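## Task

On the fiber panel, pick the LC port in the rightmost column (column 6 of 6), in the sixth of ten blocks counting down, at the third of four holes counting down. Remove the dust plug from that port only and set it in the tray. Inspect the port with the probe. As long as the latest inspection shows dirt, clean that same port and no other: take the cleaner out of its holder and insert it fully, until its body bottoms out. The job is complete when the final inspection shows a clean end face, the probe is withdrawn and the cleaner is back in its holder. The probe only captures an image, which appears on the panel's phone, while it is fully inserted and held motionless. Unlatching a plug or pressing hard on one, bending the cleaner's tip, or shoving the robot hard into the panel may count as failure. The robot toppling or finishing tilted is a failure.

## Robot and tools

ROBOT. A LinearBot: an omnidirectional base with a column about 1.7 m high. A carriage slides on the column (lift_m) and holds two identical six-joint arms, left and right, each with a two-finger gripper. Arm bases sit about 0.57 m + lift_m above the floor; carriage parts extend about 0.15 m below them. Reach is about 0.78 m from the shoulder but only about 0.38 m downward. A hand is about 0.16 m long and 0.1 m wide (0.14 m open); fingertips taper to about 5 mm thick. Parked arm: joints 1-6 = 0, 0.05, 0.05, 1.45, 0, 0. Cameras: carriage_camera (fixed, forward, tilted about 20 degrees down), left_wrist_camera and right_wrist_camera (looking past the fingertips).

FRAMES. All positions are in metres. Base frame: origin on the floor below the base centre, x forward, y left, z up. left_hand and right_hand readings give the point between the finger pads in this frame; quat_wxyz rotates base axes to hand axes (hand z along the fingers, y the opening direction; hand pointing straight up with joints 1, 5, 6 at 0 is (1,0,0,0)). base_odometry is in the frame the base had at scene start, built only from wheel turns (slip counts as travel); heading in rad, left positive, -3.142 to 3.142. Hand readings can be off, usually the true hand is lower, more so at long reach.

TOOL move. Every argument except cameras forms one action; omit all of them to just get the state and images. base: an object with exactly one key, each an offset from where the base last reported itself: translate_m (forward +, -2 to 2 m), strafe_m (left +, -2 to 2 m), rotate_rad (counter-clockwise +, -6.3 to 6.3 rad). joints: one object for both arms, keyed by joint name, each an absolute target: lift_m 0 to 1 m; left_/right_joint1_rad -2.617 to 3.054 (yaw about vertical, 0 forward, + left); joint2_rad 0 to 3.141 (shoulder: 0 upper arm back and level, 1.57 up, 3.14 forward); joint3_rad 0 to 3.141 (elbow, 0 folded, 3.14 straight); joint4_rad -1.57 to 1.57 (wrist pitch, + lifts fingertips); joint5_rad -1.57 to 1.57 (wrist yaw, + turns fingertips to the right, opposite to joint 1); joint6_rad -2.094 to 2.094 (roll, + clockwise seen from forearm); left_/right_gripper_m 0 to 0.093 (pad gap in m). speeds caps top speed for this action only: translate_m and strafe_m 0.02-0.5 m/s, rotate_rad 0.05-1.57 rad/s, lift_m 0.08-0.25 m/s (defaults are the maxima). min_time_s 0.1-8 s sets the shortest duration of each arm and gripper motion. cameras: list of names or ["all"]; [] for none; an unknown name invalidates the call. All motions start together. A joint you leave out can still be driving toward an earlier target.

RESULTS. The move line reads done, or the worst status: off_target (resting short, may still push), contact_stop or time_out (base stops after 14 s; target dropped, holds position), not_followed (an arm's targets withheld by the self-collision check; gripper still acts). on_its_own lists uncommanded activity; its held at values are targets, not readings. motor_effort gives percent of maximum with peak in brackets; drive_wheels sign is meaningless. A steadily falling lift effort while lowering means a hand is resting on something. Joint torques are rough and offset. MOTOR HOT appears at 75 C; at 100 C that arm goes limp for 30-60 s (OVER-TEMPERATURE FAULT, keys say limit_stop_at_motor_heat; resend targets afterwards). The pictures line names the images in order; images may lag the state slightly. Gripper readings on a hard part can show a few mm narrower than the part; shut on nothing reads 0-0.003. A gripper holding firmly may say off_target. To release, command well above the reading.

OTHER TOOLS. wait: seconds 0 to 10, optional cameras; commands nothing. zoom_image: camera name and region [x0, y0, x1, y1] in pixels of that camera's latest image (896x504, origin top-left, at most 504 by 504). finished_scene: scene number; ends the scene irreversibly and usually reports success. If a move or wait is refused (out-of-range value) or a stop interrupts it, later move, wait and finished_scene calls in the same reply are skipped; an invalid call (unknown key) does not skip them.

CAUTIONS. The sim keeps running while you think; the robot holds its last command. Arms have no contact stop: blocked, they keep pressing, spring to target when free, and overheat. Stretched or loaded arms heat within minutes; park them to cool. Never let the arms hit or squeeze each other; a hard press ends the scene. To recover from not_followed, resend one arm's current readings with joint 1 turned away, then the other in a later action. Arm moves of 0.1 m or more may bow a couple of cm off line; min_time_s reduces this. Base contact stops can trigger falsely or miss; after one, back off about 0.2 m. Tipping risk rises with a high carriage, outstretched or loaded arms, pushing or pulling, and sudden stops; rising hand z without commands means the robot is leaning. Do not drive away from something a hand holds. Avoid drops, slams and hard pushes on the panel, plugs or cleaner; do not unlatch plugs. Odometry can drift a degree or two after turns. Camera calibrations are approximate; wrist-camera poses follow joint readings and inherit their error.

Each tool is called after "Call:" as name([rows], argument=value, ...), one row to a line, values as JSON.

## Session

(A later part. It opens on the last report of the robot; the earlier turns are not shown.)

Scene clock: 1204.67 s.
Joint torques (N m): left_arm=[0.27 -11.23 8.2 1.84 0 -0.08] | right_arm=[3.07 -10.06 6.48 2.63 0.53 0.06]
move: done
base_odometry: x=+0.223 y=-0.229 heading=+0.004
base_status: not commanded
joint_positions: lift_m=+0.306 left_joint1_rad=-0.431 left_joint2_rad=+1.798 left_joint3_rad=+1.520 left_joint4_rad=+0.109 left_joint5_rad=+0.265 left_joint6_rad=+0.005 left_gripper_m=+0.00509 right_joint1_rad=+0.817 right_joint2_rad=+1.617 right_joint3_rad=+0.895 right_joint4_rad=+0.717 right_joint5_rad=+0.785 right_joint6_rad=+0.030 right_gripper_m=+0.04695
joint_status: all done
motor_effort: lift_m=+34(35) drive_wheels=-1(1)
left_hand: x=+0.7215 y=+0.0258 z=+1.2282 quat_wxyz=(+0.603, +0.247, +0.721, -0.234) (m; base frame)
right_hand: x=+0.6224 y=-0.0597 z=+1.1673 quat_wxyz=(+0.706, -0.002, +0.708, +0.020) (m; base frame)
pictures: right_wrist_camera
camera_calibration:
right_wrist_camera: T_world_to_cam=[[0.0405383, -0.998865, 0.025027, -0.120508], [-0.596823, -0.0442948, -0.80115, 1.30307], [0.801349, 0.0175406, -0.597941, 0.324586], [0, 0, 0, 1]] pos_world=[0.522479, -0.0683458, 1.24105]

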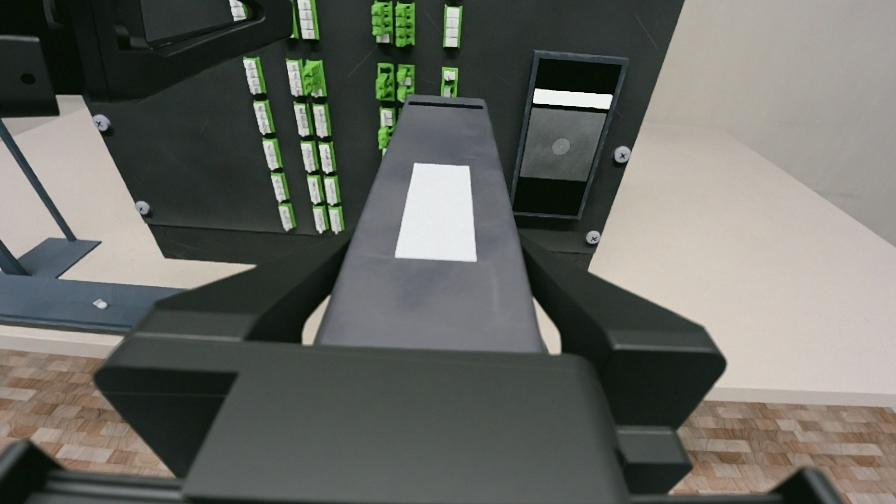

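Call:
move(base={"strafe_m": 0.003}, joints={"lift_m":0.3075,"right_joint5_rad":0.85}, speeds={"lift_m":0.08,"strafe_m":0.02}, min_time_s=0.8, cameras=[])

Call:
move(joints={"lift_m":0.3055}, speeds={"lift_m":0.08}, cameras=[])

Call:
move(joints={"lift_m":0.308}, speeds={"lift_m":0.08}, cameras=[])

Call:
move(base={"translate_m": -0.004}, speeds={"translate_m": 0.02}, cameras=[])

Call:
move(joints={"lift_m":0.306}, speeds={"lift_m":0.08}, cameras=[])

Call:
move(joints={"lift_m":0.3082}, speeds={"lift_m":0.08}, cameras=["right_wrist_camera"])

Scene clock: 1211.00 s.
Joint torques (N m): left_arm=[-0.01 -11.21 8.17 1.86 -0.04 -0.08] | right_arm=[2.97 -10.07 6.52 2.65 0.57 0.06]
move: off_target
base_odometry: x=+0.223 y=-0.226 heading=+0.004
base_status: done
joint_positions: lift_m=+0.307 left_joint1_rad=-0.429 left_joint2_rad=+1.798 left_joint3_rad=+1.520 left_joint4_rad=+0.109 left_joint5_rad=+0.265 left_joint6_rad=+0.005 left_gripper_m=+0.00509 right_joint1_rad=+0.817 right_joint2_rad=+1.617 right_joint3_rad=+0.895 right_joint4_rad=+0.714 right_joint5_rad=+0.794 right_joint6_rad=+0.030 right_gripper_m=+0.04695
joint_status: right_joint5_rad off_target (ended at +0.794, target +0.850); the others done
motor_effort: lift_m=+35(40) drive_wheels=+1(6)
left_hand: x=+0.7223 y=+0.0271 z=+1.2296 quat_wxyz=(+0.604, +0.246, +0.721, -0.233) (m; base frame)
right_hand: x=+0.6224 y=-0.0611 z=+1.1681 quat_wxyz=(+0.705, +0.001, +0.709, +0.017) (m; base frame)
pictures: none
No camera images: "cameras" was empty.

Scene clock: 1211.40 s.
Joint torques (N m): left_arm=[0.06 -11.21 8.18 1.89 0 -0.06] | right_arm=[2.96 -10.07 6.53 2.61 0.59 0.06]
move: done
base_odometry: x=+0.223 y=-0.226 heading=+0.004
base_status: not commanded
joint_positions: lift_m=+0.305 left_joint1_rad=-0.429 left_joint2_rad=+1.798 left_joint3_rad=+1.520 left_joint4_rad=+0.108 left_joint5_rad=+0.265 left_joint6_rad=+0.005 left_gripper_m=+0.00509 right_joint1_rad=+0.817 right_joint2_rad=+1.617 right_joint3_rad=+0.895 right_joint4_rad=+0.719 right_joint5_rad=+0.794 right_joint6_rad=+0.030 right_gripper_m=+0.04695
joint_status: all done
motor_effort: lift_m=+34(35) drive_wheels=+2(2)
left_hand: x=+0.7222 y=+0.0272 z=+1.2274 quat_wxyz=(+0.603, +0.246, +0.722, -0.233) (m; base frame)
right_hand: x=+0.6224 y=-0.0611 z=+1.1671 quat_wxyz=(+0.706, +0.002, +0.708, +0.018) (m; base frame)
pictures: none
No camera images: "cameras" was empty.

Scene clock: 1211.83 s.
Joint torques (N m): left_arm=[-0.13 -11.29 8.18 1.85 -0.02 -0.11] | right_arm=[2.97 -10.06 6.58 2.67 0.56 0.07]
move: done
base_odometry: x=+0.223 y=-0.226 heading=+0.004
base_status: not commanded
joint_positions: lift_m=+0.308 left_joint1_rad=-0.429 left_joint2_rad=+1.798 left_joint3_rad=+1.520 left_joint4_rad=+0.110 left_joint5_rad=+0.265 left_joint6_rad=+0.005 left_gripper_m=+0.00509 right_joint1_rad=+0.817 right_joint2_rad=+1.617 right_joint3_rad=+0.895 right_joint4_rad=+0.712 right_joint5_rad=+0.794 right_joint6_rad=+0.030 right_gripper_m=+0.04695
joint_status: all done
motor_effort: lift_m=+35(39) drive_wheels=+2(2)
left_hand: x=+0.7223 y=+0.0271 z=+1.2303 quat_wxyz=(+0.604, +0.246, +0.721, -0.233) (m; base frame)
right_hand: x=+0.6224 y=-0.0612 z=+1.1683 quat_wxyz=(+0.705, +0.000, +0.709, +0.016) (m; base frame)
pictures: none
No camera images: "cameras" was empty.

Scene clock: 1212.43 s.
Joint torques (N m): left_arm=[-0.09 -11.22 8.05 1.86 -0.01 -0.13] | right_arm=[3.85 -10.41 6.38 2.67 0.73 0.07]
move: done
base_odometry: x=+0.219 y=-0.226 heading=+0.004
base_status: done
joint_positions: lift_m=+0.308 left_joint1_rad=-0.429 left_joint2_rad=+1.798 left_joint3_rad=+1.520 left_joint4_rad=+0.110 left_joint5_rad=+0.265 left_joint6_rad=+0.005 left_gripper_m=+0.00509 right_joint1_rad=+0.807 right_joint2_rad=+1.621 right_joint3_rad=+0.897 right_joint4_rad=+0.714 right_joint5_rad=+0.779 right_joint6_rad=+0.030 right_gripper_m=+0.04695
joint_status: not commanded
motor_effort: lift_m=+35(35) drive_wheels=+2(4)
left_hand: x=+0.7223 y=+0.0271 z=+1.2303 quat_wxyz=(+0.604, +0.246, +0.721, -0.233) (m; base frame)
right_hand: x=+0.6254 y=-0.0621 z=+1.1676 quat_wxyz=(+0.704, -0.002, +0.710, +0.018) (m; base frame)
pictures: none
No camera images: "cameras" was empty.

Scene clock: 1212.83 s.
Joint torques (N m): left_arm=[-0.1 -11.23 8.14 1.85 -0.04 -0.09] | right_arm=[3.85 -10.43 6.35 2.61 0.71 0.07]
move: done
base_odometry: x=+0.219 y=-0.226 heading=+0.004
base_status: not commanded
joint_positions: lift_m=+0.306 left_joint1_rad=-0.429 left_joint2_rad=+1.798 left_joint3_rad=+1.520 left_joint4_rad=+0.108 left_joint5_rad=+0.265 left_joint6_rad=+0.005 left_gripper_m=+0.00509 right_joint1_rad=+0.807 right_joint2_rad=+1.621 right_joint3_rad=+0.898 right_joint4_rad=+0.719 right_joint5_rad=+0.780 right_joint6_rad=+0.029 right_gripper_m=+0.04695
joint_status: all done
motor_effort: lift_m=+34(35) drive_wheels=+2(2)
left_hand: x=+0.7222 y=+0.0271 z=+1.2280 quat_wxyz=(+0.603, +0.246, +0.722, -0.233) (m; base frame)
right_hand: x=+0.6254 y=-0.0622 z=+1.1670 quat_wxyz=(+0.706, +0.000, +0.708, +0.019) (m; base frame)
pictures: none
No camera images: "cameras" was empty.

Scene clock: 1213.23 s.
Joint torques (N m): left_arm=[-0.01 -11.19 8.08 1.83 -0.03 -0.09] | right_arm=[3.85 -10.45 6.28 2.66 0.71 0.07]
move: done
base_odometry: x=+0.219 y=-0.226 heading=+0.004
base_status: not commanded
joint_positions: lift_m=+0.308 left_joint1_rad=-0.429 left_joint2_rad=+1.798 left_joint3_rad=+1.520 left_joint4_rad=+0.110 left_joint5_rad=+0.265 left_joint6_rad=+0.005 left_gripper_m=+0.00509 right_joint1_rad=+0.807 right_joint2_rad=+1.621 right_joint3_rad=+0.898 right_joint4_rad=+0.714 right_joint5_rad=+0.780 right_joint6_rad=+0.029 right_gripper_m=+0.04695
joint_status: all done
motor_effort: lift_m=+35(37) drive_wheels=+2(2)
left_hand: x=+0.7223 y=+0.0271 z=+1.2305 quat_wxyz=(+0.604, +0.246, +0.721, -0.233) (m; base frame)
right_hand: x=+0.6254 y=-0.0622 z=+1.1680 quat_wxyz=(+0.705, -0.002, +0.709, +0.017) (m; base frame)
pictures: right_wrist_camera
camera_calibration:
right_wrist_camera: T_world_to_cam=[[0.0356956, -0.998942, 0.0289861, -0.124747], [-0.599616, -0.044612, -0.799044, 1.30461], [0.799491, 0.0111418, -0.600574, 0.326537], [0, 0, 0, 1]] pos_world=[0.525654, -0.0700525, 1.24217]

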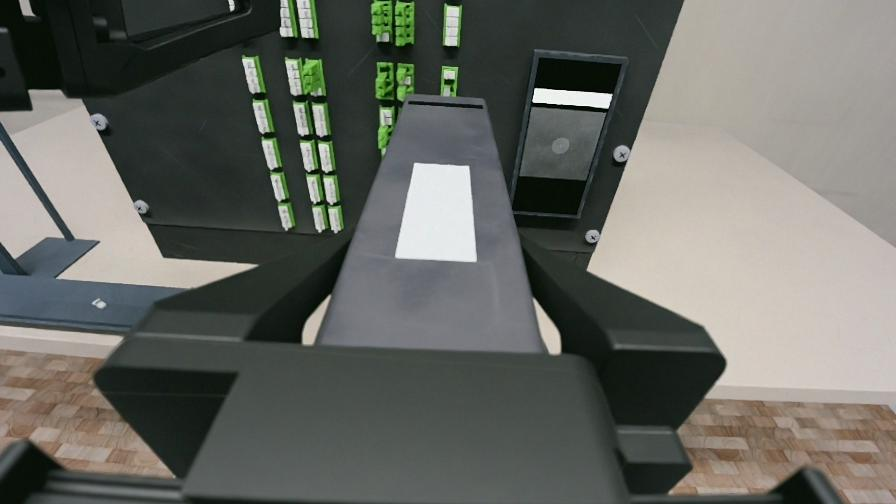

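Call:
move(base={"translate_m": -0.006}, speeds={"translate_m": 0.02}, cameras=[])

Call:
move(joints={"lift_m":0.306}, speeds={"lift_m":0.08}, cameras=[])

Call:
move(joints={"lift_m":0.309}, speeds={"lift_m":0.08}, cameras=["right_wrist_camera"])

Scene clock: 1220.53 s.
Joint torques (N m): left_arm=[-0.09 -11.29 8.16 1.86 -0.02 -0.13] | right_arm=[4.9 -11.17 5.64 2.67 0.88 0.07]
move: done
base_odometry: x=+0.214 y=-0.226 heading=+0.004
base_status: done
joint_positions: lift_m=+0.308 left_joint1_rad=-0.429 left_joint2_rad=+1.798 left_joint3_rad=+1.520 left_joint4_rad=+0.109 left_joint5_rad=+0.265 left_joint6_rad=+0.005 left_gripper_m=+0.00509 right_joint1_rad=+0.794 right_joint2_rad=+1.630 right_joint3_rad=+0.907 right_joint4_rad=+0.714 right_joint5_rad=+0.765 right_joint6_rad=+0.029 right_gripper_m=+0.04695
joint_status: not commanded
motor_effort: lift_m=+35(35) drive_wheels=+4(5)
left_hand: x=+0.7223 y=+0.0271 z=+1.2304 quat_wxyz=(+0.604, +0.246, +0.721, -0.233) (m; base frame)
right_hand: x=+0.6300 y=-0.0629 z=+1.1679 quat_wxyz=(+0.704, -0.002, +0.709, +0.018) (m; base frame)
pictures: none
No camera images: "cameras" was empty.

Scene clock: 1220.97 s.
Joint torques (N m): left_arm=[-0.17 -11.19 8.23 1.86 0 -0.11] | right_arm=[5.01 -11.3 5.52 2.6 0.86 0.09]
move: done
base_odometry: x=+0.214 y=-0.226 heading=+0.004
base_status: not commanded
joint_positions: lift_m=+0.306 left_joint1_rad=-0.429 left_joint2_rad=+1.798 left_joint3_rad=+1.520 left_joint4_rad=+0.108 left_joint5_rad=+0.265 left_joint6_rad=+0.005 left_gripper_m=+0.00509 right_joint1_rad=+0.794 right_joint2_rad=+1.630 right_joint3_rad=+0.908 right_joint4_rad=+0.720 right_joint5_rad=+0.766 right_joint6_rad=+0.027 right_gripper_m=+0.04695
joint_status: all done
motor_effort: lift_m=+34(35) drive_wheels=+3(4)
left_hand: x=+0.7222 y=+0.0272 z=+1.2279 quat_wxyz=(+0.603, +0.246, +0.722, -0.233) (m; base frame)
right_hand: x=+0.6301 y=-0.0629 z=+1.1673 quat_wxyz=(+0.706, -0.001, +0.708, +0.019) (m; base frame)
pictures: none
No camera images: "cameras" was empty.

Scene clock: 1221.40 s.
Joint torques (N m): left_arm=[-0.06 -11.17 8.01 1.79 0 -0.05] | right_arm=[4.89 -11.28 5.64 2.69 0.86 0.09]
move: done
base_odometry: x=+0.214 y=-0.226 heading=+0.004
base_status: not commanded
joint_positions: lift_m=+0.309 left_joint1_rad=-0.429 left_joint2_rad=+1.798 left_joint3_rad=+1.520 left_joint4_rad=+0.110 left_joint5_rad=+0.265 left_joint6_rad=+0.005 left_gripper_m=+0.00509 right_joint1_rad=+0.794 right_joint2_rad=+1.630 right_joint3_rad=+0.908 right_joint4_rad=+0.712 right_joint5_rad=+0.766 right_joint6_rad=+0.027 right_gripper_m=+0.04695
joint_status: all done
motor_effort: lift_m=+35(38) drive_wheels=+3(3)
left_hand: x=+0.7223 y=+0.0271 z=+1.2314 quat_wxyz=(+0.604, +0.246, +0.721, -0.233) (m; base frame)
right_hand: x=+0.6301 y=-0.0629 z=+1.1686 quat_wxyz=(+0.704, -0.003, +0.710, +0.017) (m; base frame)
pictures: right_wrist_camera
camera_calibration:
right_wrist_camera: T_world_to_cam=[[0.0372691, -0.998819, 0.0311691, -0.129181], [-0.600216, -0.0473119, -0.798438, 1.30734], [0.798969, 0.0110488, -0.60127, 0.324346], [0, 0, 0, 1]] pos_world=[0.530357, -0.0707596, 1.24287]

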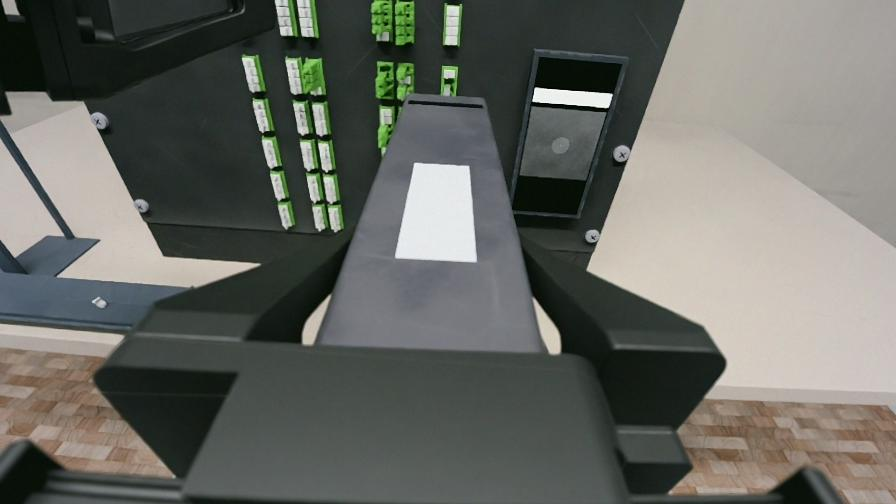

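Call:
move(base={"strafe_m": 0.003}, speeds={"strafe_m": 0.02}, cameras=[])

Call:
move(joints={"lift_m":0.3065}, speeds={"lift_m":0.08}, cameras=[])

Call:
move(base={"strafe_m": -0.003}, speeds={"strafe_m": 0.02}, cameras=[])

Call:
move(base={"translate_m": -0.004}, joints={"lift_m":0.3085}, speeds={"lift_m":0.08,"translate_m":0.02}, cameras=["right_wrist_camera"])

Scene clock: 1228.33 s.
Joint torques (N m): left_arm=[-0.01 -11.19 8.08 1.85 -0.03 -0.1] | right_arm=[4.88 -11.26 5.59 2.69 0.8 0.07]
move: done
base_odometry: x=+0.214 y=-0.223 heading=+0.004
base_status: done
joint_positions: lift_m=+0.309 left_joint1_rad=-0.428 left_joint2_rad=+1.798 left_joint3_rad=+1.520 left_joint4_rad=+0.110 left_joint5_rad=+0.264 left_joint6_rad=+0.005 left_gripper_m=+0.00509 right_joint1_rad=+0.795 right_joint2_rad=+1.630 right_joint3_rad=+0.908 right_joint4_rad=+0.712 right_joint5_rad=+0.775 right_joint6_rad=+0.029 right_gripper_m=+0.04695
joint_status: not commanded
motor_effort: lift_m=+35(35) drive_wheels=+2(7)
left_hand: x=+0.7226 y=+0.0275 z=+1.2314 quat_wxyz=(+0.604, +0.246, +0.721, -0.233) (m; base frame)
right_hand: x=+0.6300 y=-0.0642 z=+1.1685 quat_wxyz=(+0.704, +0.001, +0.710, +0.015) (m; base frame)
pictures: none
No camera images: "cameras" was empty.

Scene clock: 1228.73 s.
Joint torques (N m): left_arm=[-0.03 -11.22 8.14 1.9 -0.04 -0.06] | right_arm=[4.86 -11.29 5.57 2.62 0.78 0.06]
move: done
base_odometry: x=+0.214 y=-0.223 heading=+0.004
base_status: not commanded
joint_positions: lift_m=+0.306 left_joint1_rad=-0.428 left_joint2_rad=+1.798 left_joint3_rad=+1.520 left_joint4_rad=+0.107 left_joint5_rad=+0.264 left_joint6_rad=+0.005 left_gripper_m=+0.00509 right_joint1_rad=+0.795 right_joint2_rad=+1.630 right_joint3_rad=+0.908 right_joint4_rad=+0.718 right_joint5_rad=+0.775 right_joint6_rad=+0.029 right_gripper_m=+0.04695
joint_status: all done
motor_effort: lift_m=+34(35) drive_wheels=+2(2)
left_hand: x=+0.7225 y=+0.0276 z=+1.2283 quat_wxyz=(+0.603, +0.246, +0.722, -0.233) (m; base frame)
right_hand: x=+0.6300 y=-0.0642 z=+1.1672 quat_wxyz=(+0.706, +0.002, +0.708, +0.016) (m; base frame)
pictures: none
No camera images: "cameras" was empty.

Scene clock: 1229.37 s.
Joint torques (N m): left_arm=[0.06 -11.25 8.1 1.83 -0.03 -0.08] | right_arm=[4.82 -11.32 5.59 2.63 0.84 0.08]
move: done
base_odometry: x=+0.214 y=-0.226 heading=+0.004
base_status: done
joint_positions: lift_m=+0.306 left_joint1_rad=-0.430 left_joint2_rad=+1.798 left_joint3_rad=+1.520 left_joint4_rad=+0.107 left_joint5_rad=+0.264 left_joint6_rad=+0.005 left_gripper_m=+0.00509 right_joint1_rad=+0.795 right_joint2_rad=+1.630 right_joint3_rad=+0.908 right_joint4_rad=+0.718 right_joint5_rad=+0.768 right_joint6_rad=+0.029 right_gripper_m=+0.04695
joint_status: not commanded
motor_effort: lift_m=+34(34) drive_wheels=+2(7)
left_hand: x=+0.7219 y=+0.0266 z=+1.2283 quat_wxyz=(+0.603, +0.246, +0.722, -0.233) (m; base frame)
right_hand: x=+0.6299 y=-0.0630 z=+1.1672 quat_wxyz=(+0.706, -0.001, +0.708, +0.018) (m; base frame)
pictures: none
No camera images: "cameras" was empty.

Scene clock: 1229.97 s.
Joint torques (N m): left_arm=[0.02 -11.12 8.24 1.83 -0.04 -0.07] | right_arm=[5.59 -11.77 5.26 2.66 0.95 0.07]
move: done
base_odometry: x=+0.210 y=-0.226 heading=+0.004
base_status: done
joint_positions: lift_m=+0.308 left_joint1_rad=-0.430 left_joint2_rad=+1.798 left_joint3_rad=+1.520 left_joint4_rad=+0.109 left_joint5_rad=+0.264 left_joint6_rad=+0.005 left_gripper_m=+0.00509 right_joint1_rad=+0.787 right_joint2_rad=+1.635 right_joint3_rad=+0.911 right_joint4_rad=+0.715 right_joint5_rad=+0.757 right_joint6_rad=+0.029 right_gripper_m=+0.04695
joint_status: all done
motor_effort: lift_m=+35(36) drive_wheels=+5(8)
left_hand: x=+0.7220 y=+0.0266 z=+1.2305 quat_wxyz=(+0.603, +0.246, +0.722, -0.233) (m; base frame)
right_hand: x=+0.6326 y=-0.0635 z=+1.1681 quat_wxyz=(+0.705, -0.003, +0.709, +0.018) (m; base frame)
pictures: right_wrist_camera
camera_calibration:
right_wrist_camera: T_world_to_cam=[[0.0387697, -0.998829, 0.0289251, -0.12816], [-0.599351, -0.0464062, -0.79914, 1.30871], [0.799547, 0.0136462, -0.600449, 0.320785], [0, 0, 0, 1]] pos_world=[0.532864, -0.0716549, 1.24217]

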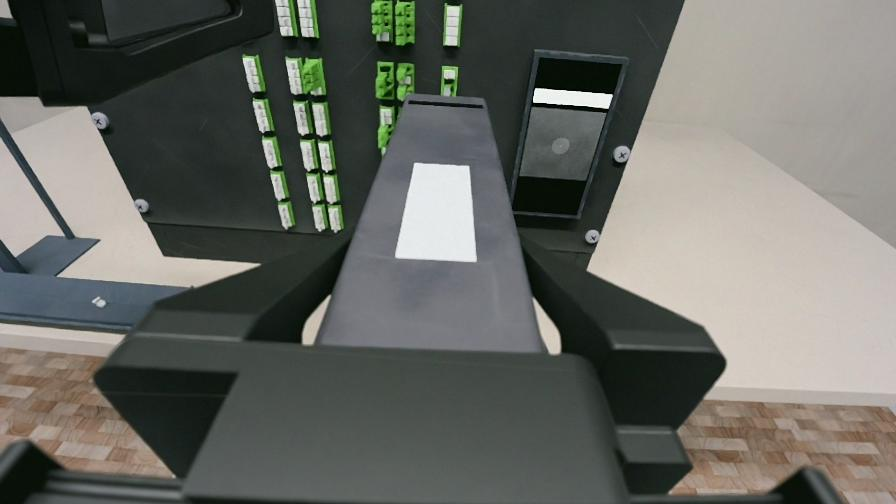

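Call:
zoom_image(camera="right_wrist_camera", region=[396, 50, 496, 130])

Call:
move(cameras=["left_wrist_camera","carriage_camera"])

Call:
zoom_image(camera="left_wrist_camera", region=[360, 120, 500, 240])

Scaled by 5.040 from the camera's 896x504 image, which has a finer 1280x720 frame.

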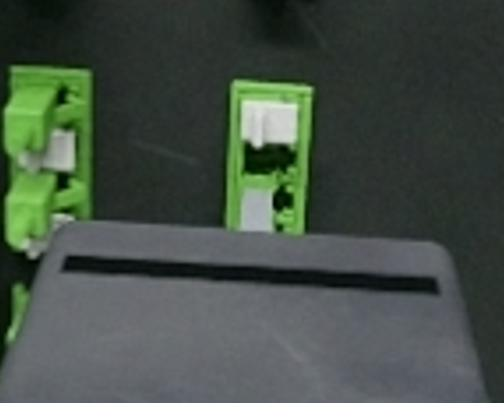

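Scene clock: 1237.37 s.
Joint torques (N m): left_arm=[0.06 -11.19 8.2 1.86 -0.03 -0.06] | right_arm=[5.55 -11.78 5.26 2.67 0.95 0.08]
base_odometry: x=+0.210 y=-0.226 heading=+0.004
base_status: done
joint_positions: lift_m=+0.308 left_joint1_rad=-0.430 left_joint2_rad=+1.798 left_joint3_rad=+1.520 left_joint4_rad=+0.109 left_joint5_rad=+0.264 left_joint6_rad=+0.005 left_gripper_m=+0.00509 right_joint1_rad=+0.787 right_joint2_rad=+1.635 right_joint3_rad=+0.911 right_joint4_rad=+0.715 right_joint5_rad=+0.757 right_joint6_rad=+0.029 right_gripper_m=+0.04695
joint_status: all done
motor_effort: lift_m=+35(36) drive_wheels=+5(8)
left_hand: x=+0.7220 y=+0.0266 z=+1.2305 quat_wxyz=(+0.603, +0.246, +0.722, -0.233) (m; base frame)
right_hand: x=+0.6326 y=-0.0635 z=+1.1681 quat_wxyz=(+0.705, -0.003, +0.709, +0.018) (m; base frame)
pictures: carriage_camera, left_wrist_camera
camera_calibration:
carriage_camera: T_world_to_cam=[[0.0471794, -0.998877, 0.00432653, -0.0146154], [-0.351189, -0.020642, -0.936077, 1.29286], [0.935115, 0.0426441, -0.351769, 0.328881], [0, 0, 0, 1]] pos_world=[0.147185, -0.00193668, 1.32597]
left_wrist_camera: T_world_to_cam=[[-0.641239, -0.765329, 0.0555387, 0.419149], [-0.555271, 0.412848, -0.721963, 1.28568], [0.52961, -0.49379, -0.689699, 0.605782], [0, 0, 0, 1]] pos_world=[0.661845, 0.0891263, 1.32274]

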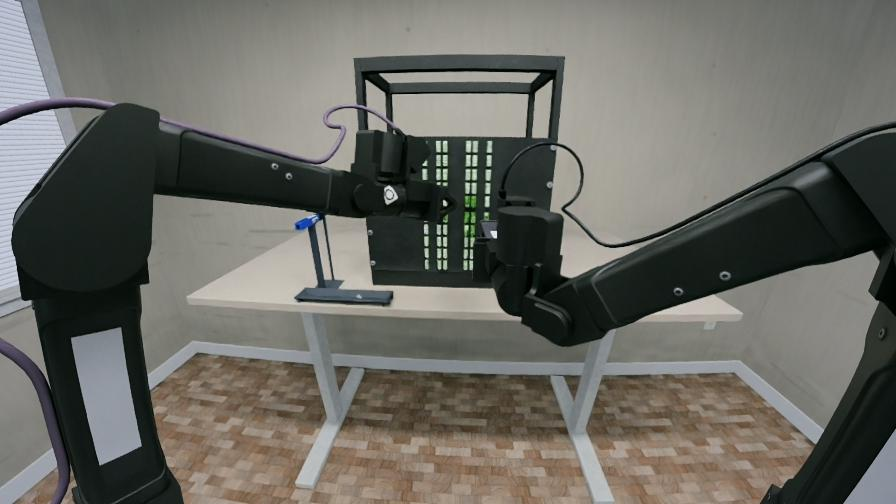

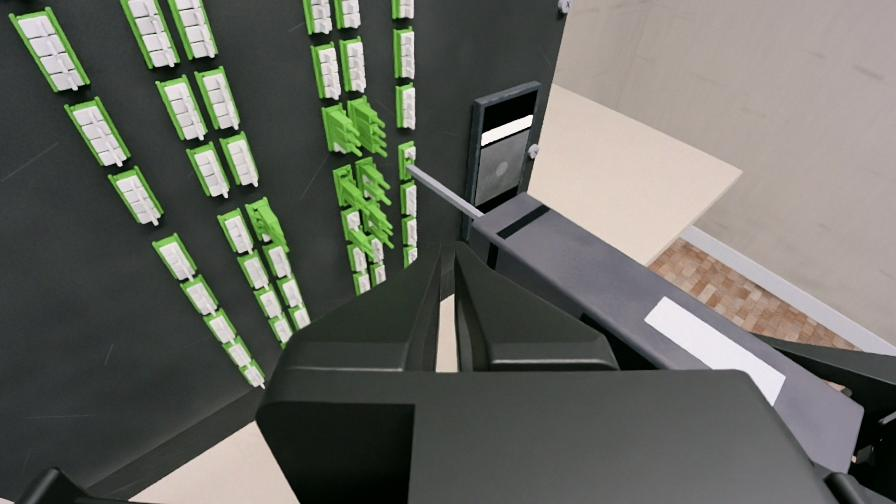

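Scaled by 3.600 from the camera's 896x504 image, which has a finer 1280x720 frame.

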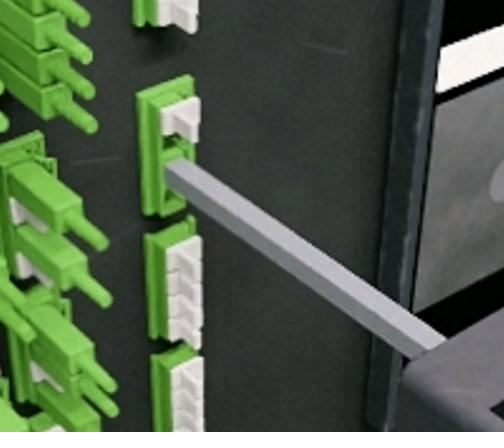

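Call:
move(base={"strafe_m": 0.004}, speeds={"strafe_m": 0.02}, cameras=[])

Call:
move(base={"translate_m": -0.003}, joints={"lift_m":0.3065}, speeds={"lift_m":0.08,"translate_m":0.02}, cameras=[])

Call:
move(base={"strafe_m": 0.002}, joints={"lift_m":0.3090}, speeds={"lift_m":0.08,"strafe_m":0.02}, cameras=["right_wrist_camera"])

Scene clock: 1242.93 s.
Joint torques (N m): left_arm=[-0.1 -11.21 8.12 1.86 0 -0.06] | right_arm=[5.52 -11.78 5.26 2.66 0.85 0.08]
move: done
base_odometry: x=+0.210 y=-0.222 heading=+0.004
base_status: done
joint_positions: lift_m=+0.308 left_joint1_rad=-0.429 left_joint2_rad=+1.798 left_joint3_rad=+1.520 left_joint4_rad=+0.109 left_joint5_rad=+0.264 left_joint6_rad=+0.005 left_gripper_m=+0.00509 right_joint1_rad=+0.787 right_joint2_rad=+1.635 right_joint3_rad=+0.911 right_joint4_rad=+0.715 right_joint5_rad=+0.767 right_joint6_rad=+0.029 right_gripper_m=+0.04695
joint_status: not commanded
motor_effort: lift_m=+35(35) drive_wheels=+1(11)
left_hand: x=+0.7222 y=+0.0270 z=+1.2305 quat_wxyz=(+0.604, +0.246, +0.722, -0.233) (m; base frame)
right_hand: x=+0.6327 y=-0.0653 z=+1.1681 quat_wxyz=(+0.705, +0.001, +0.709, +0.015) (m; base frame)
pictures: none
No camera images: "cameras" was empty.

Scene clock: 1243.47 s.
Joint torques (N m): left_arm=[0.14 -11.14 8.16 1.87 -0.03 -0.08] | right_arm=[6.41 -11.75 5.15 2.6 1.01 0.08]
move: done
base_odometry: x=+0.207 y=-0.222 heading=+0.005
base_status: done
joint_positions: lift_m=+0.306 left_joint1_rad=-0.429 left_joint2_rad=+1.798 left_joint3_rad=+1.520 left_joint4_rad=+0.108 left_joint5_rad=+0.264 left_joint6_rad=+0.005 left_gripper_m=+0.00509 right_joint1_rad=+0.777 right_joint2_rad=+1.636 right_joint3_rad=+0.913 right_joint4_rad=+0.721 right_joint5_rad=+0.753 right_joint6_rad=+0.029 right_gripper_m=+0.04695
joint_status: all done
motor_effort: lift_m=+34(35) drive_wheels=+4(9)
left_hand: x=+0.7222 y=+0.0270 z=+1.2284 quat_wxyz=(+0.603, +0.246, +0.722, -0.233) (m; base frame)
right_hand: x=+0.6352 y=-0.0667 z=+1.1678 quat_wxyz=(+0.706, +0.001, +0.708, +0.018) (m; base frame)
pictures: none
No camera images: "cameras" was empty.

Scene clock: 1244.07 s.
Joint torques (N m): left_arm=[-0.2 -11.25 8.13 1.85 0 -0.07] | right_arm=[6.39 -11.79 5.16 2.69 0.94 0.07]
move: done
base_odometry: x=+0.207 y=-0.220 heading=+0.005
base_status: done
joint_positions: lift_m=+0.309 left_joint1_rad=-0.428 left_joint2_rad=+1.798 left_joint3_rad=+1.520 left_joint4_rad=+0.110 left_joint5_rad=+0.264 left_joint6_rad=+0.005 left_gripper_m=+0.00509 right_joint1_rad=+0.777 right_joint2_rad=+1.636 right_joint3_rad=+0.913 right_joint4_rad=+0.713 right_joint5_rad=+0.759 right_joint6_rad=+0.029 right_gripper_m=+0.04695
joint_status: all done
motor_effort: lift_m=+35(39) drive_wheels=+3(8)
left_hand: x=+0.7224 y=+0.0274 z=+1.2313 quat_wxyz=(+0.604, +0.246, +0.721, -0.233) (m; base frame)
right_hand: x=+0.6352 y=-0.0677 z=+1.1687 quat_wxyz=(+0.704, +0.001, +0.710, +0.014) (m; base frame)
pictures: right_wrist_camera
camera_calibration:
right_wrist_camera: T_world_to_cam=[[0.02733, -0.999201, 0.0291578, -0.125556], [-0.600273, -0.0397287, -0.798808, 1.31118], [0.799328, 0.00432876, -0.600879, 0.319235], [0, 0, 0, 1]] pos_world=[0.535326, -0.0747458, 1.24287]

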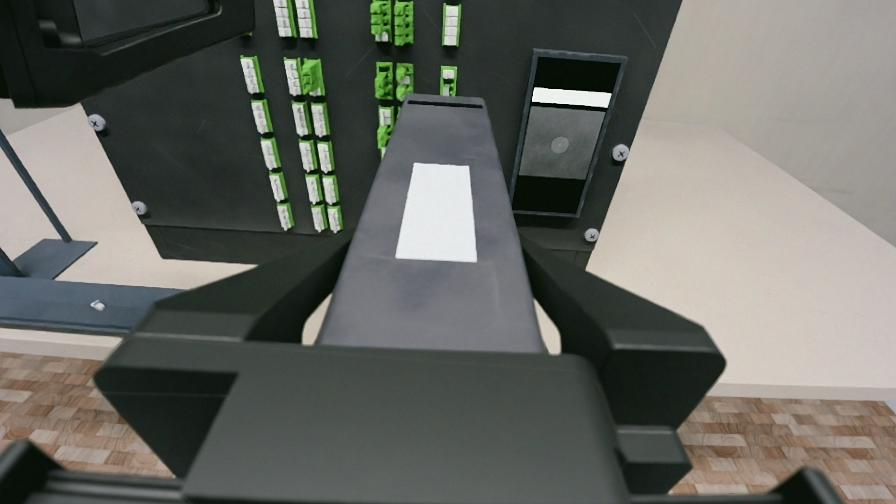

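Call:
move(base={"strafe_m": 0.003}, joints={"lift_m":0.3045,"right_joint1_rad":0.83,"right_joint5_rad":0.84}, speeds={"lift_m":0.08,"strafe_m":0.02}, cameras=[])

Call:
move(joints={"lift_m":0.3075,"right_joint6_rad":0.015}, speeds={"lift_m":0.08}, cameras=[])

Call:
move(joints={"lift_m":0.3035,"right_joint6_rad":0.04}, speeds={"lift_m":0.08}, cameras=["right_wrist_camera"])

Scene clock: 1253.20 s.
Joint torques (N m): left_arm=[0.08 -11.22 8.1 1.91 -0.01 -0.09] | right_arm=[0.17 -10.03 6.91 2.57 0.09 0.07]
move: done
base_odometry: x=+0.207 y=-0.217 heading=+0.005
base_status: done
joint_positions: lift_m=+0.304 left_joint1_rad=-0.428 left_joint2_rad=+1.799 left_joint3_rad=+1.520 left_joint4_rad=+0.108 left_joint5_rad=+0.264 left_joint6_rad=+0.005 left_gripper_m=+0.00509 right_joint1_rad=+0.829 right_joint2_rad=+1.618 right_joint3_rad=+0.891 right_joint4_rad=+0.717 right_joint5_rad=+0.828 right_joint6_rad=+0.029 right_gripper_m=+0.04695
joint_status: all done
motor_effort: lift_m=+35(36) drive_wheels=+0(8)
left_hand: x=+0.7225 y=+0.0274 z=+1.2262 quat_wxyz=(+0.603, +0.246, +0.722, -0.233) (m; base frame)
right_hand: x=+0.6193 y=-0.0626 z=+1.1637 quat_wxyz=(+0.705, +0.008, +0.709, +0.008) (m; base frame)
pictures: none
No camera images: "cameras" was empty.

Scene clock: 1253.60 s.
Joint torques (N m): left_arm=[-0.1 -11.15 8.14 1.82 -0.03 -0.11] | right_arm=[0.23 -10.09 7.02 2.63 0.09 -0.08]
move: done
base_odometry: x=+0.207 y=-0.217 heading=+0.005
base_status: not commanded
joint_positions: lift_m=+0.307 left_joint1_rad=-0.428 left_joint2_rad=+1.799 left_joint3_rad=+1.520 left_joint4_rad=+0.110 left_joint5_rad=+0.264 left_joint6_rad=+0.005 left_gripper_m=+0.00509 right_joint1_rad=+0.829 right_joint2_rad=+1.618 right_joint3_rad=+0.889 right_joint4_rad=+0.713 right_joint5_rad=+0.832 right_joint6_rad=+0.025 right_gripper_m=+0.04695
joint_status: all done
motor_effort: lift_m=+35(40) drive_wheels=+0(0)
left_hand: x=+0.7225 y=+0.0273 z=+1.2296 quat_wxyz=(+0.604, +0.246, +0.722, -0.233) (m; base frame)
right_hand: x=+0.6192 y=-0.0635 z=+1.1651 quat_wxyz=(+0.703, +0.006, +0.711, +0.003) (m; base frame)
pictures: none
No camera images: "cameras" was empty.

Scene clock: 1254.07 s.
Joint torques (N m): left_arm=[-0.02 -11.25 8.2 1.9 -0.02 -0.09] | right_arm=[0.34 -9.89 7.24 2.71 0.09 0.18]
move: done
base_odometry: x=+0.207 y=-0.217 heading=+0.005
base_status: not commanded
joint_positions: lift_m=+0.303 left_joint1_rad=-0.428 left_joint2_rad=+1.799 left_joint3_rad=+1.520 left_joint4_rad=+0.106 left_joint5_rad=+0.264 left_joint6_rad=+0.005 left_gripper_m=+0.00509 right_joint1_rad=+0.829 right_joint2_rad=+1.616 right_joint3_rad=+0.886 right_joint4_rad=+0.707 right_joint5_rad=+0.833 right_joint6_rad=+0.029 right_gripper_m=+0.04695
joint_status: all done
motor_effort: lift_m=+35(36) drive_wheels=+0(0)
left_hand: x=+0.7224 y=+0.0274 z=+1.2248 quat_wxyz=(+0.603, +0.246, +0.723, -0.233) (m; base frame)
right_hand: x=+0.6187 y=-0.0641 z=+1.1592 quat_wxyz=(+0.702, +0.006, +0.713, +0.003) (m; base frame)
pictures: right_wrist_camera
camera_calibration:
right_wrist_camera: T_world_to_cam=[[0.00550857, -0.999215, 0.0392361, -0.119289], [-0.608007, -0.0344977, -0.793182, 1.2925], [0.793913, -0.0194865, -0.607719, 0.336404], [0, 0, 0, 1]] pos_world=[0.519431, -0.0680521, 1.23431]

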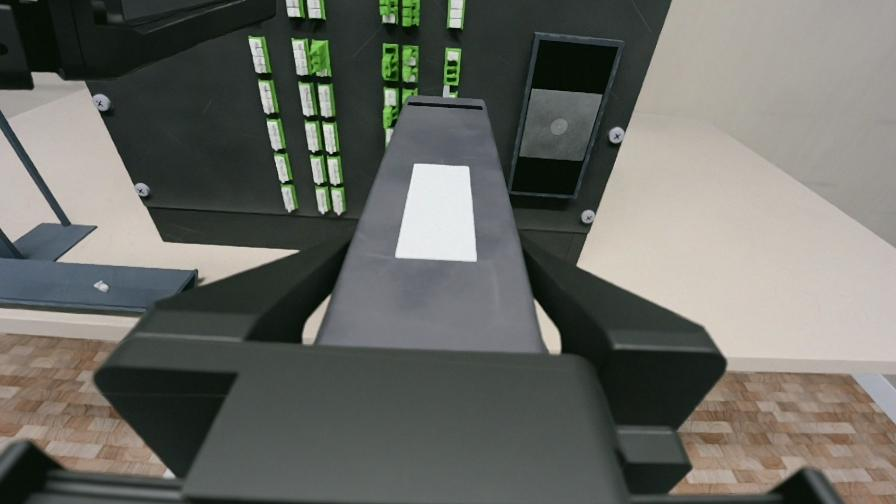

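Call:
move(base={"translate_m": -0.03}, speeds={"translate_m": 0.05})

Call:
zoom_image(camera="right_wrist_camera", region=[505, 30, 635, 210])

Call:
zoom_image(camera="right_wrist_camera", region=[396, 20, 496, 130])

Call:
zoom_image(camera="left_wrist_camera", region=[300, 50, 500, 250])

Scene clock: 1260.13 s.
Joint torques (N m): left_arm=[-0.02 -11.26 8.1 1.9 -0.01 -0.11] | right_arm=[0.16 -9.98 7.25 2.71 0.08 0.18]
move: done
base_odometry: x=+0.177 y=-0.217 heading=+0.005
base_status: done
joint_positions: lift_m=+0.303 left_joint1_rad=-0.429 left_joint2_rad=+1.799 left_joint3_rad=+1.520 left_joint4_rad=+0.106 left_joint5_rad=+0.264 left_joint6_rad=+0.005 left_gripper_m=+0.00509 right_joint1_rad=+0.830 right_joint2_rad=+1.616 right_joint3_rad=+0.886 right_joint4_rad=+0.707 right_joint5_rad=+0.833 right_joint6_rad=+0.029 right_gripper_m=+0.04695
joint_status: not commanded
motor_effort: lift_m=+35(35) drive_wheels=-1(7)
left_hand: x=+0.7223 y=+0.0272 z=+1.2248 quat_wxyz=(+0.603, +0.246, +0.723, -0.233) (m; base frame)
right_hand: x=+0.6185 y=-0.0639 z=+1.1592 quat_wxyz=(+0.702, +0.006, +0.713, +0.003) (m; base frame)
pictures: carriage_camera, left_wrist_camera, right_wrist_camera
camera_calibration:
carriage_camera: T_world_to_cam=[[0.0471794, -0.998877, 0.00432653, -0.0145938], [-0.351189, -0.020642, -0.936077, 1.28818], [0.935115, 0.0426441, -0.351769, 0.327122], [0, 0, 0, 1]] pos_world=[0.147185, -0.00193668, 1.32097]
left_wrist_camera: T_world_to_cam=[[-0.640233, -0.766122, 0.0561951, 0.418563], [-0.55745, 0.413025, -0.720181, 1.28077], [0.528537, -0.492409, -0.691507, 0.604875], [0, 0, 0, 1]] pos_world=[0.662242, 0.0895289, 1.31714]
right_wrist_camera: T_world_to_cam=[[0.00556954, -0.999211, 0.0393152, -0.119318], [-0.608006, -0.0345975, -0.793178, 1.29237], [0.793913, -0.0194862, -0.60772, 0.336565], [0, 0, 0, 1]] pos_world=[0.519231, -0.0679524, 1.23431]

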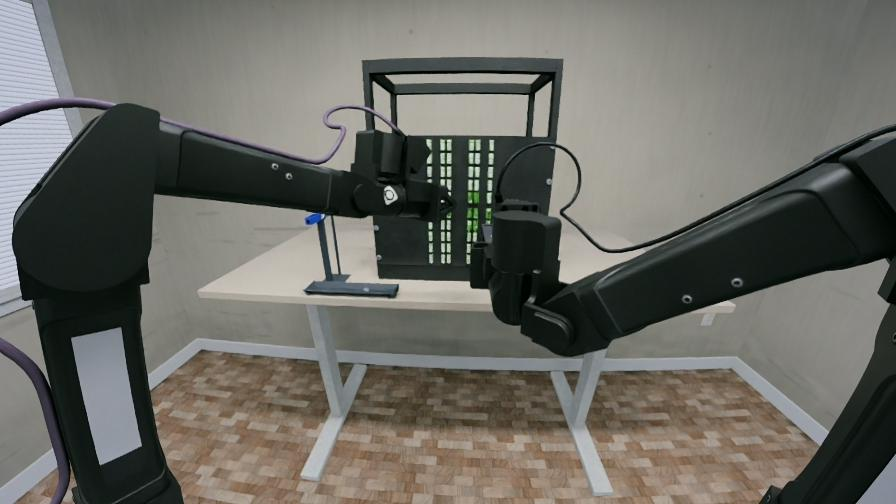

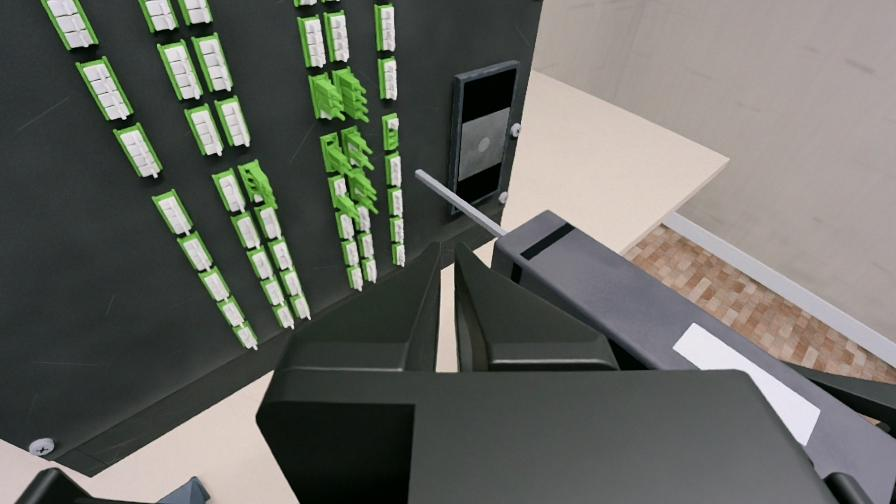

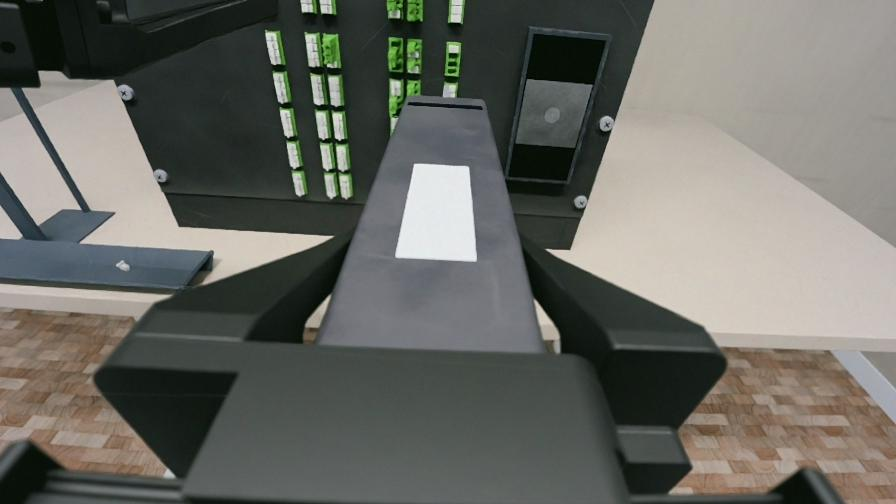

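Scaled by 2.800 from the camera's 896x504 image, which has a finer 1280x720 frame.

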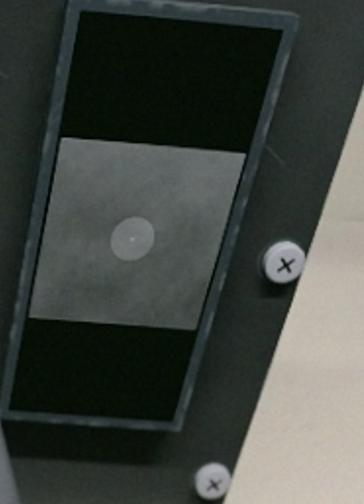

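Scaled by 4.582 from the camera's 896x504 image, which has a finer 1280x720 frame.

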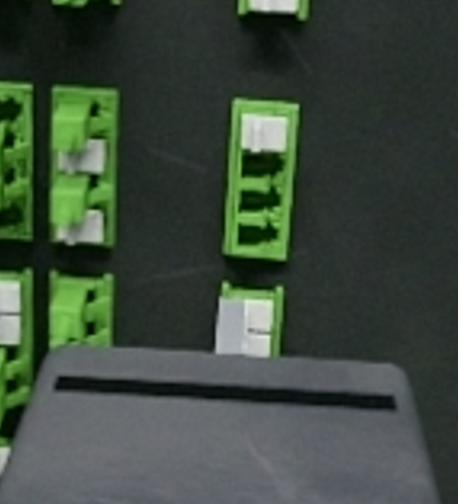

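Scaled by 2.520 from the camera's 896x504 image, which has a finer 1280x720 frame.

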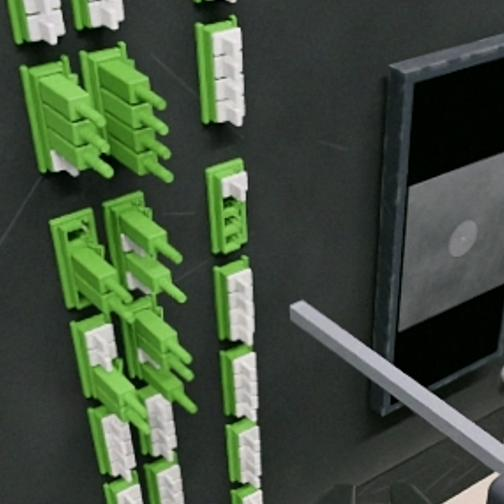

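Call:
zoom_image(camera="right_wrist_camera", region=[538, 100, 566, 128])

Call:
zoom_image(camera="left_wrist_camera", region=[466, 128, 502, 160])

Scaled by 18.000 from the camera's 896x504 image, which has a finer 1280x720 frame.

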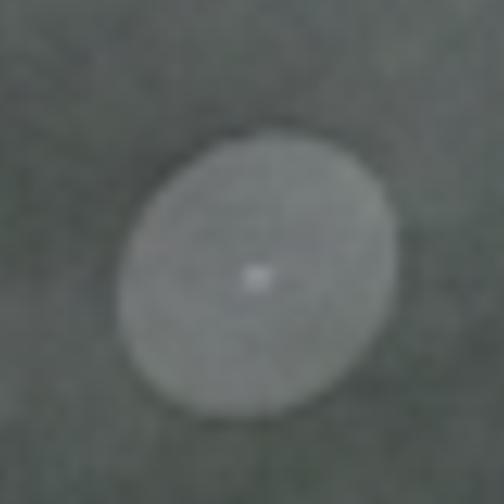

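Scaled by 14.000 from the camera's 896x504 image, which has a finer 1280x720 frame.

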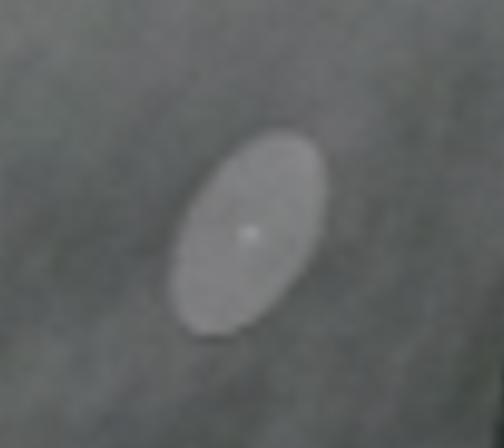

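Call:
move(base={"translate_m": -0.15}, speeds={"translate_m": 0.15}, cameras=["carriage_camera","right_wrist_camera"])

Call:
finished_scene(scene=1)

Scene clock: 1274.27 s.
Joint torques (N m): left_arm=[-0.05 -11.22 8.17 1.9 -0.02 -0.1] | right_arm=[0.12 -9.96 7.24 2.71 0.07 0.18]
move: done
base_odometry: x=+0.027 y=-0.217 heading=+0.005
base_status: done
joint_positions: lift_m=+0.303 left_joint1_rad=-0.428 left_joint2_rad=+1.799 left_joint3_rad=+1.520 left_joint4_rad=+0.106 left_joint5_rad=+0.264 left_joint6_rad=+0.005 left_gripper_m=+0.00509 right_joint1_rad=+0.830 right_joint2_rad=+1.616 right_joint3_rad=+0.886 right_joint4_rad=+0.707 right_joint5_rad=+0.834 right_joint6_rad=+0.029 right_gripper_m=+0.04695
joint_status: not commanded
motor_effort: lift_m=+35(35) drive_wheels=+0(9)
left_hand: x=+0.7224 y=+0.0274 z=+1.2248 quat_wxyz=(+0.603, +0.246, +0.723, -0.233) (m; base frame)
right_hand: x=+0.6184 y=-0.0638 z=+1.1592 quat_wxyz=(+0.702, +0.006, +0.713, +0.003) (m; base frame)
pictures: carriage_camera, right_wrist_camera
camera_calibration:
carriage_camera: T_world_to_cam=[[0.0471794, -0.998877, 0.00432653, -0.0145938], [-0.351189, -0.020642, -0.936077, 1.28818], [0.935115, 0.0426441, -0.351769, 0.327122], [0, 0, 0, 1]] pos_world=[0.147185, -0.00193668, 1.32097]
right_wrist_camera: T_world_to_cam=[[0.00556954, -0.999211, 0.0393152, -0.119217], [-0.608006, -0.0345975, -0.793178, 1.29231], [0.793913, -0.0194862, -0.60772, 0.336646], [0, 0, 0, 1]] pos_world=[0.519131, -0.0678524, 1.23431]

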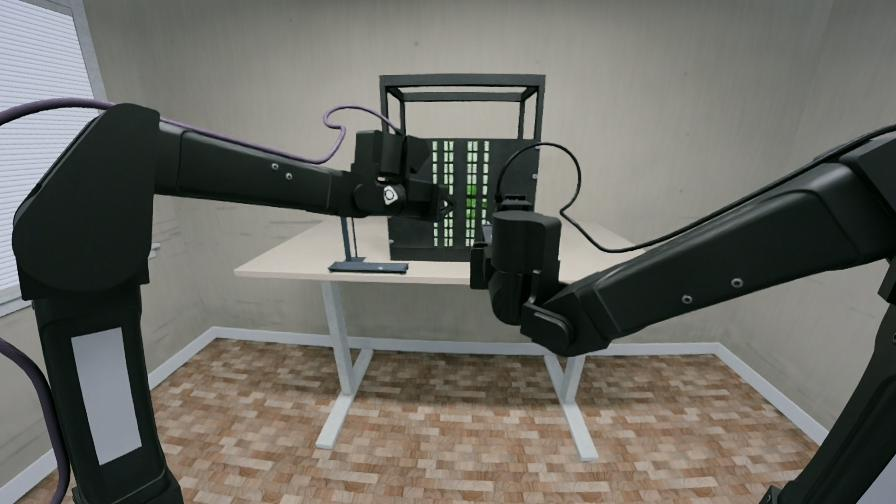

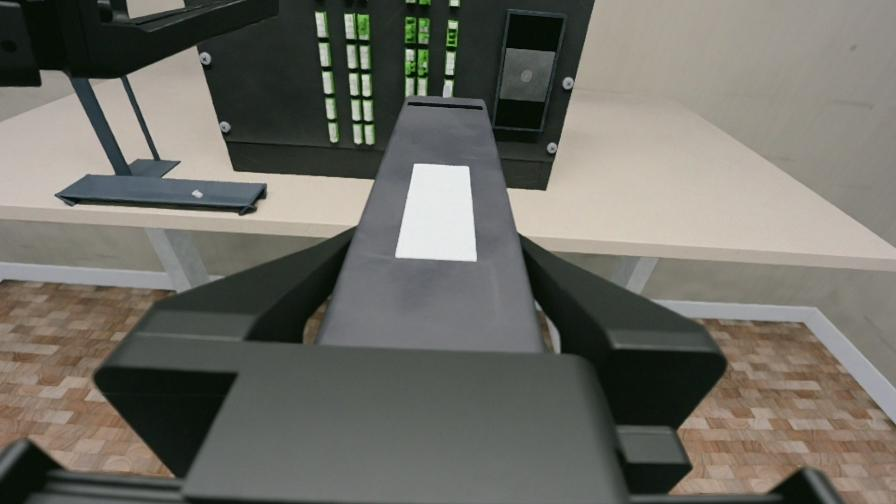

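The scene is finished: the task was done.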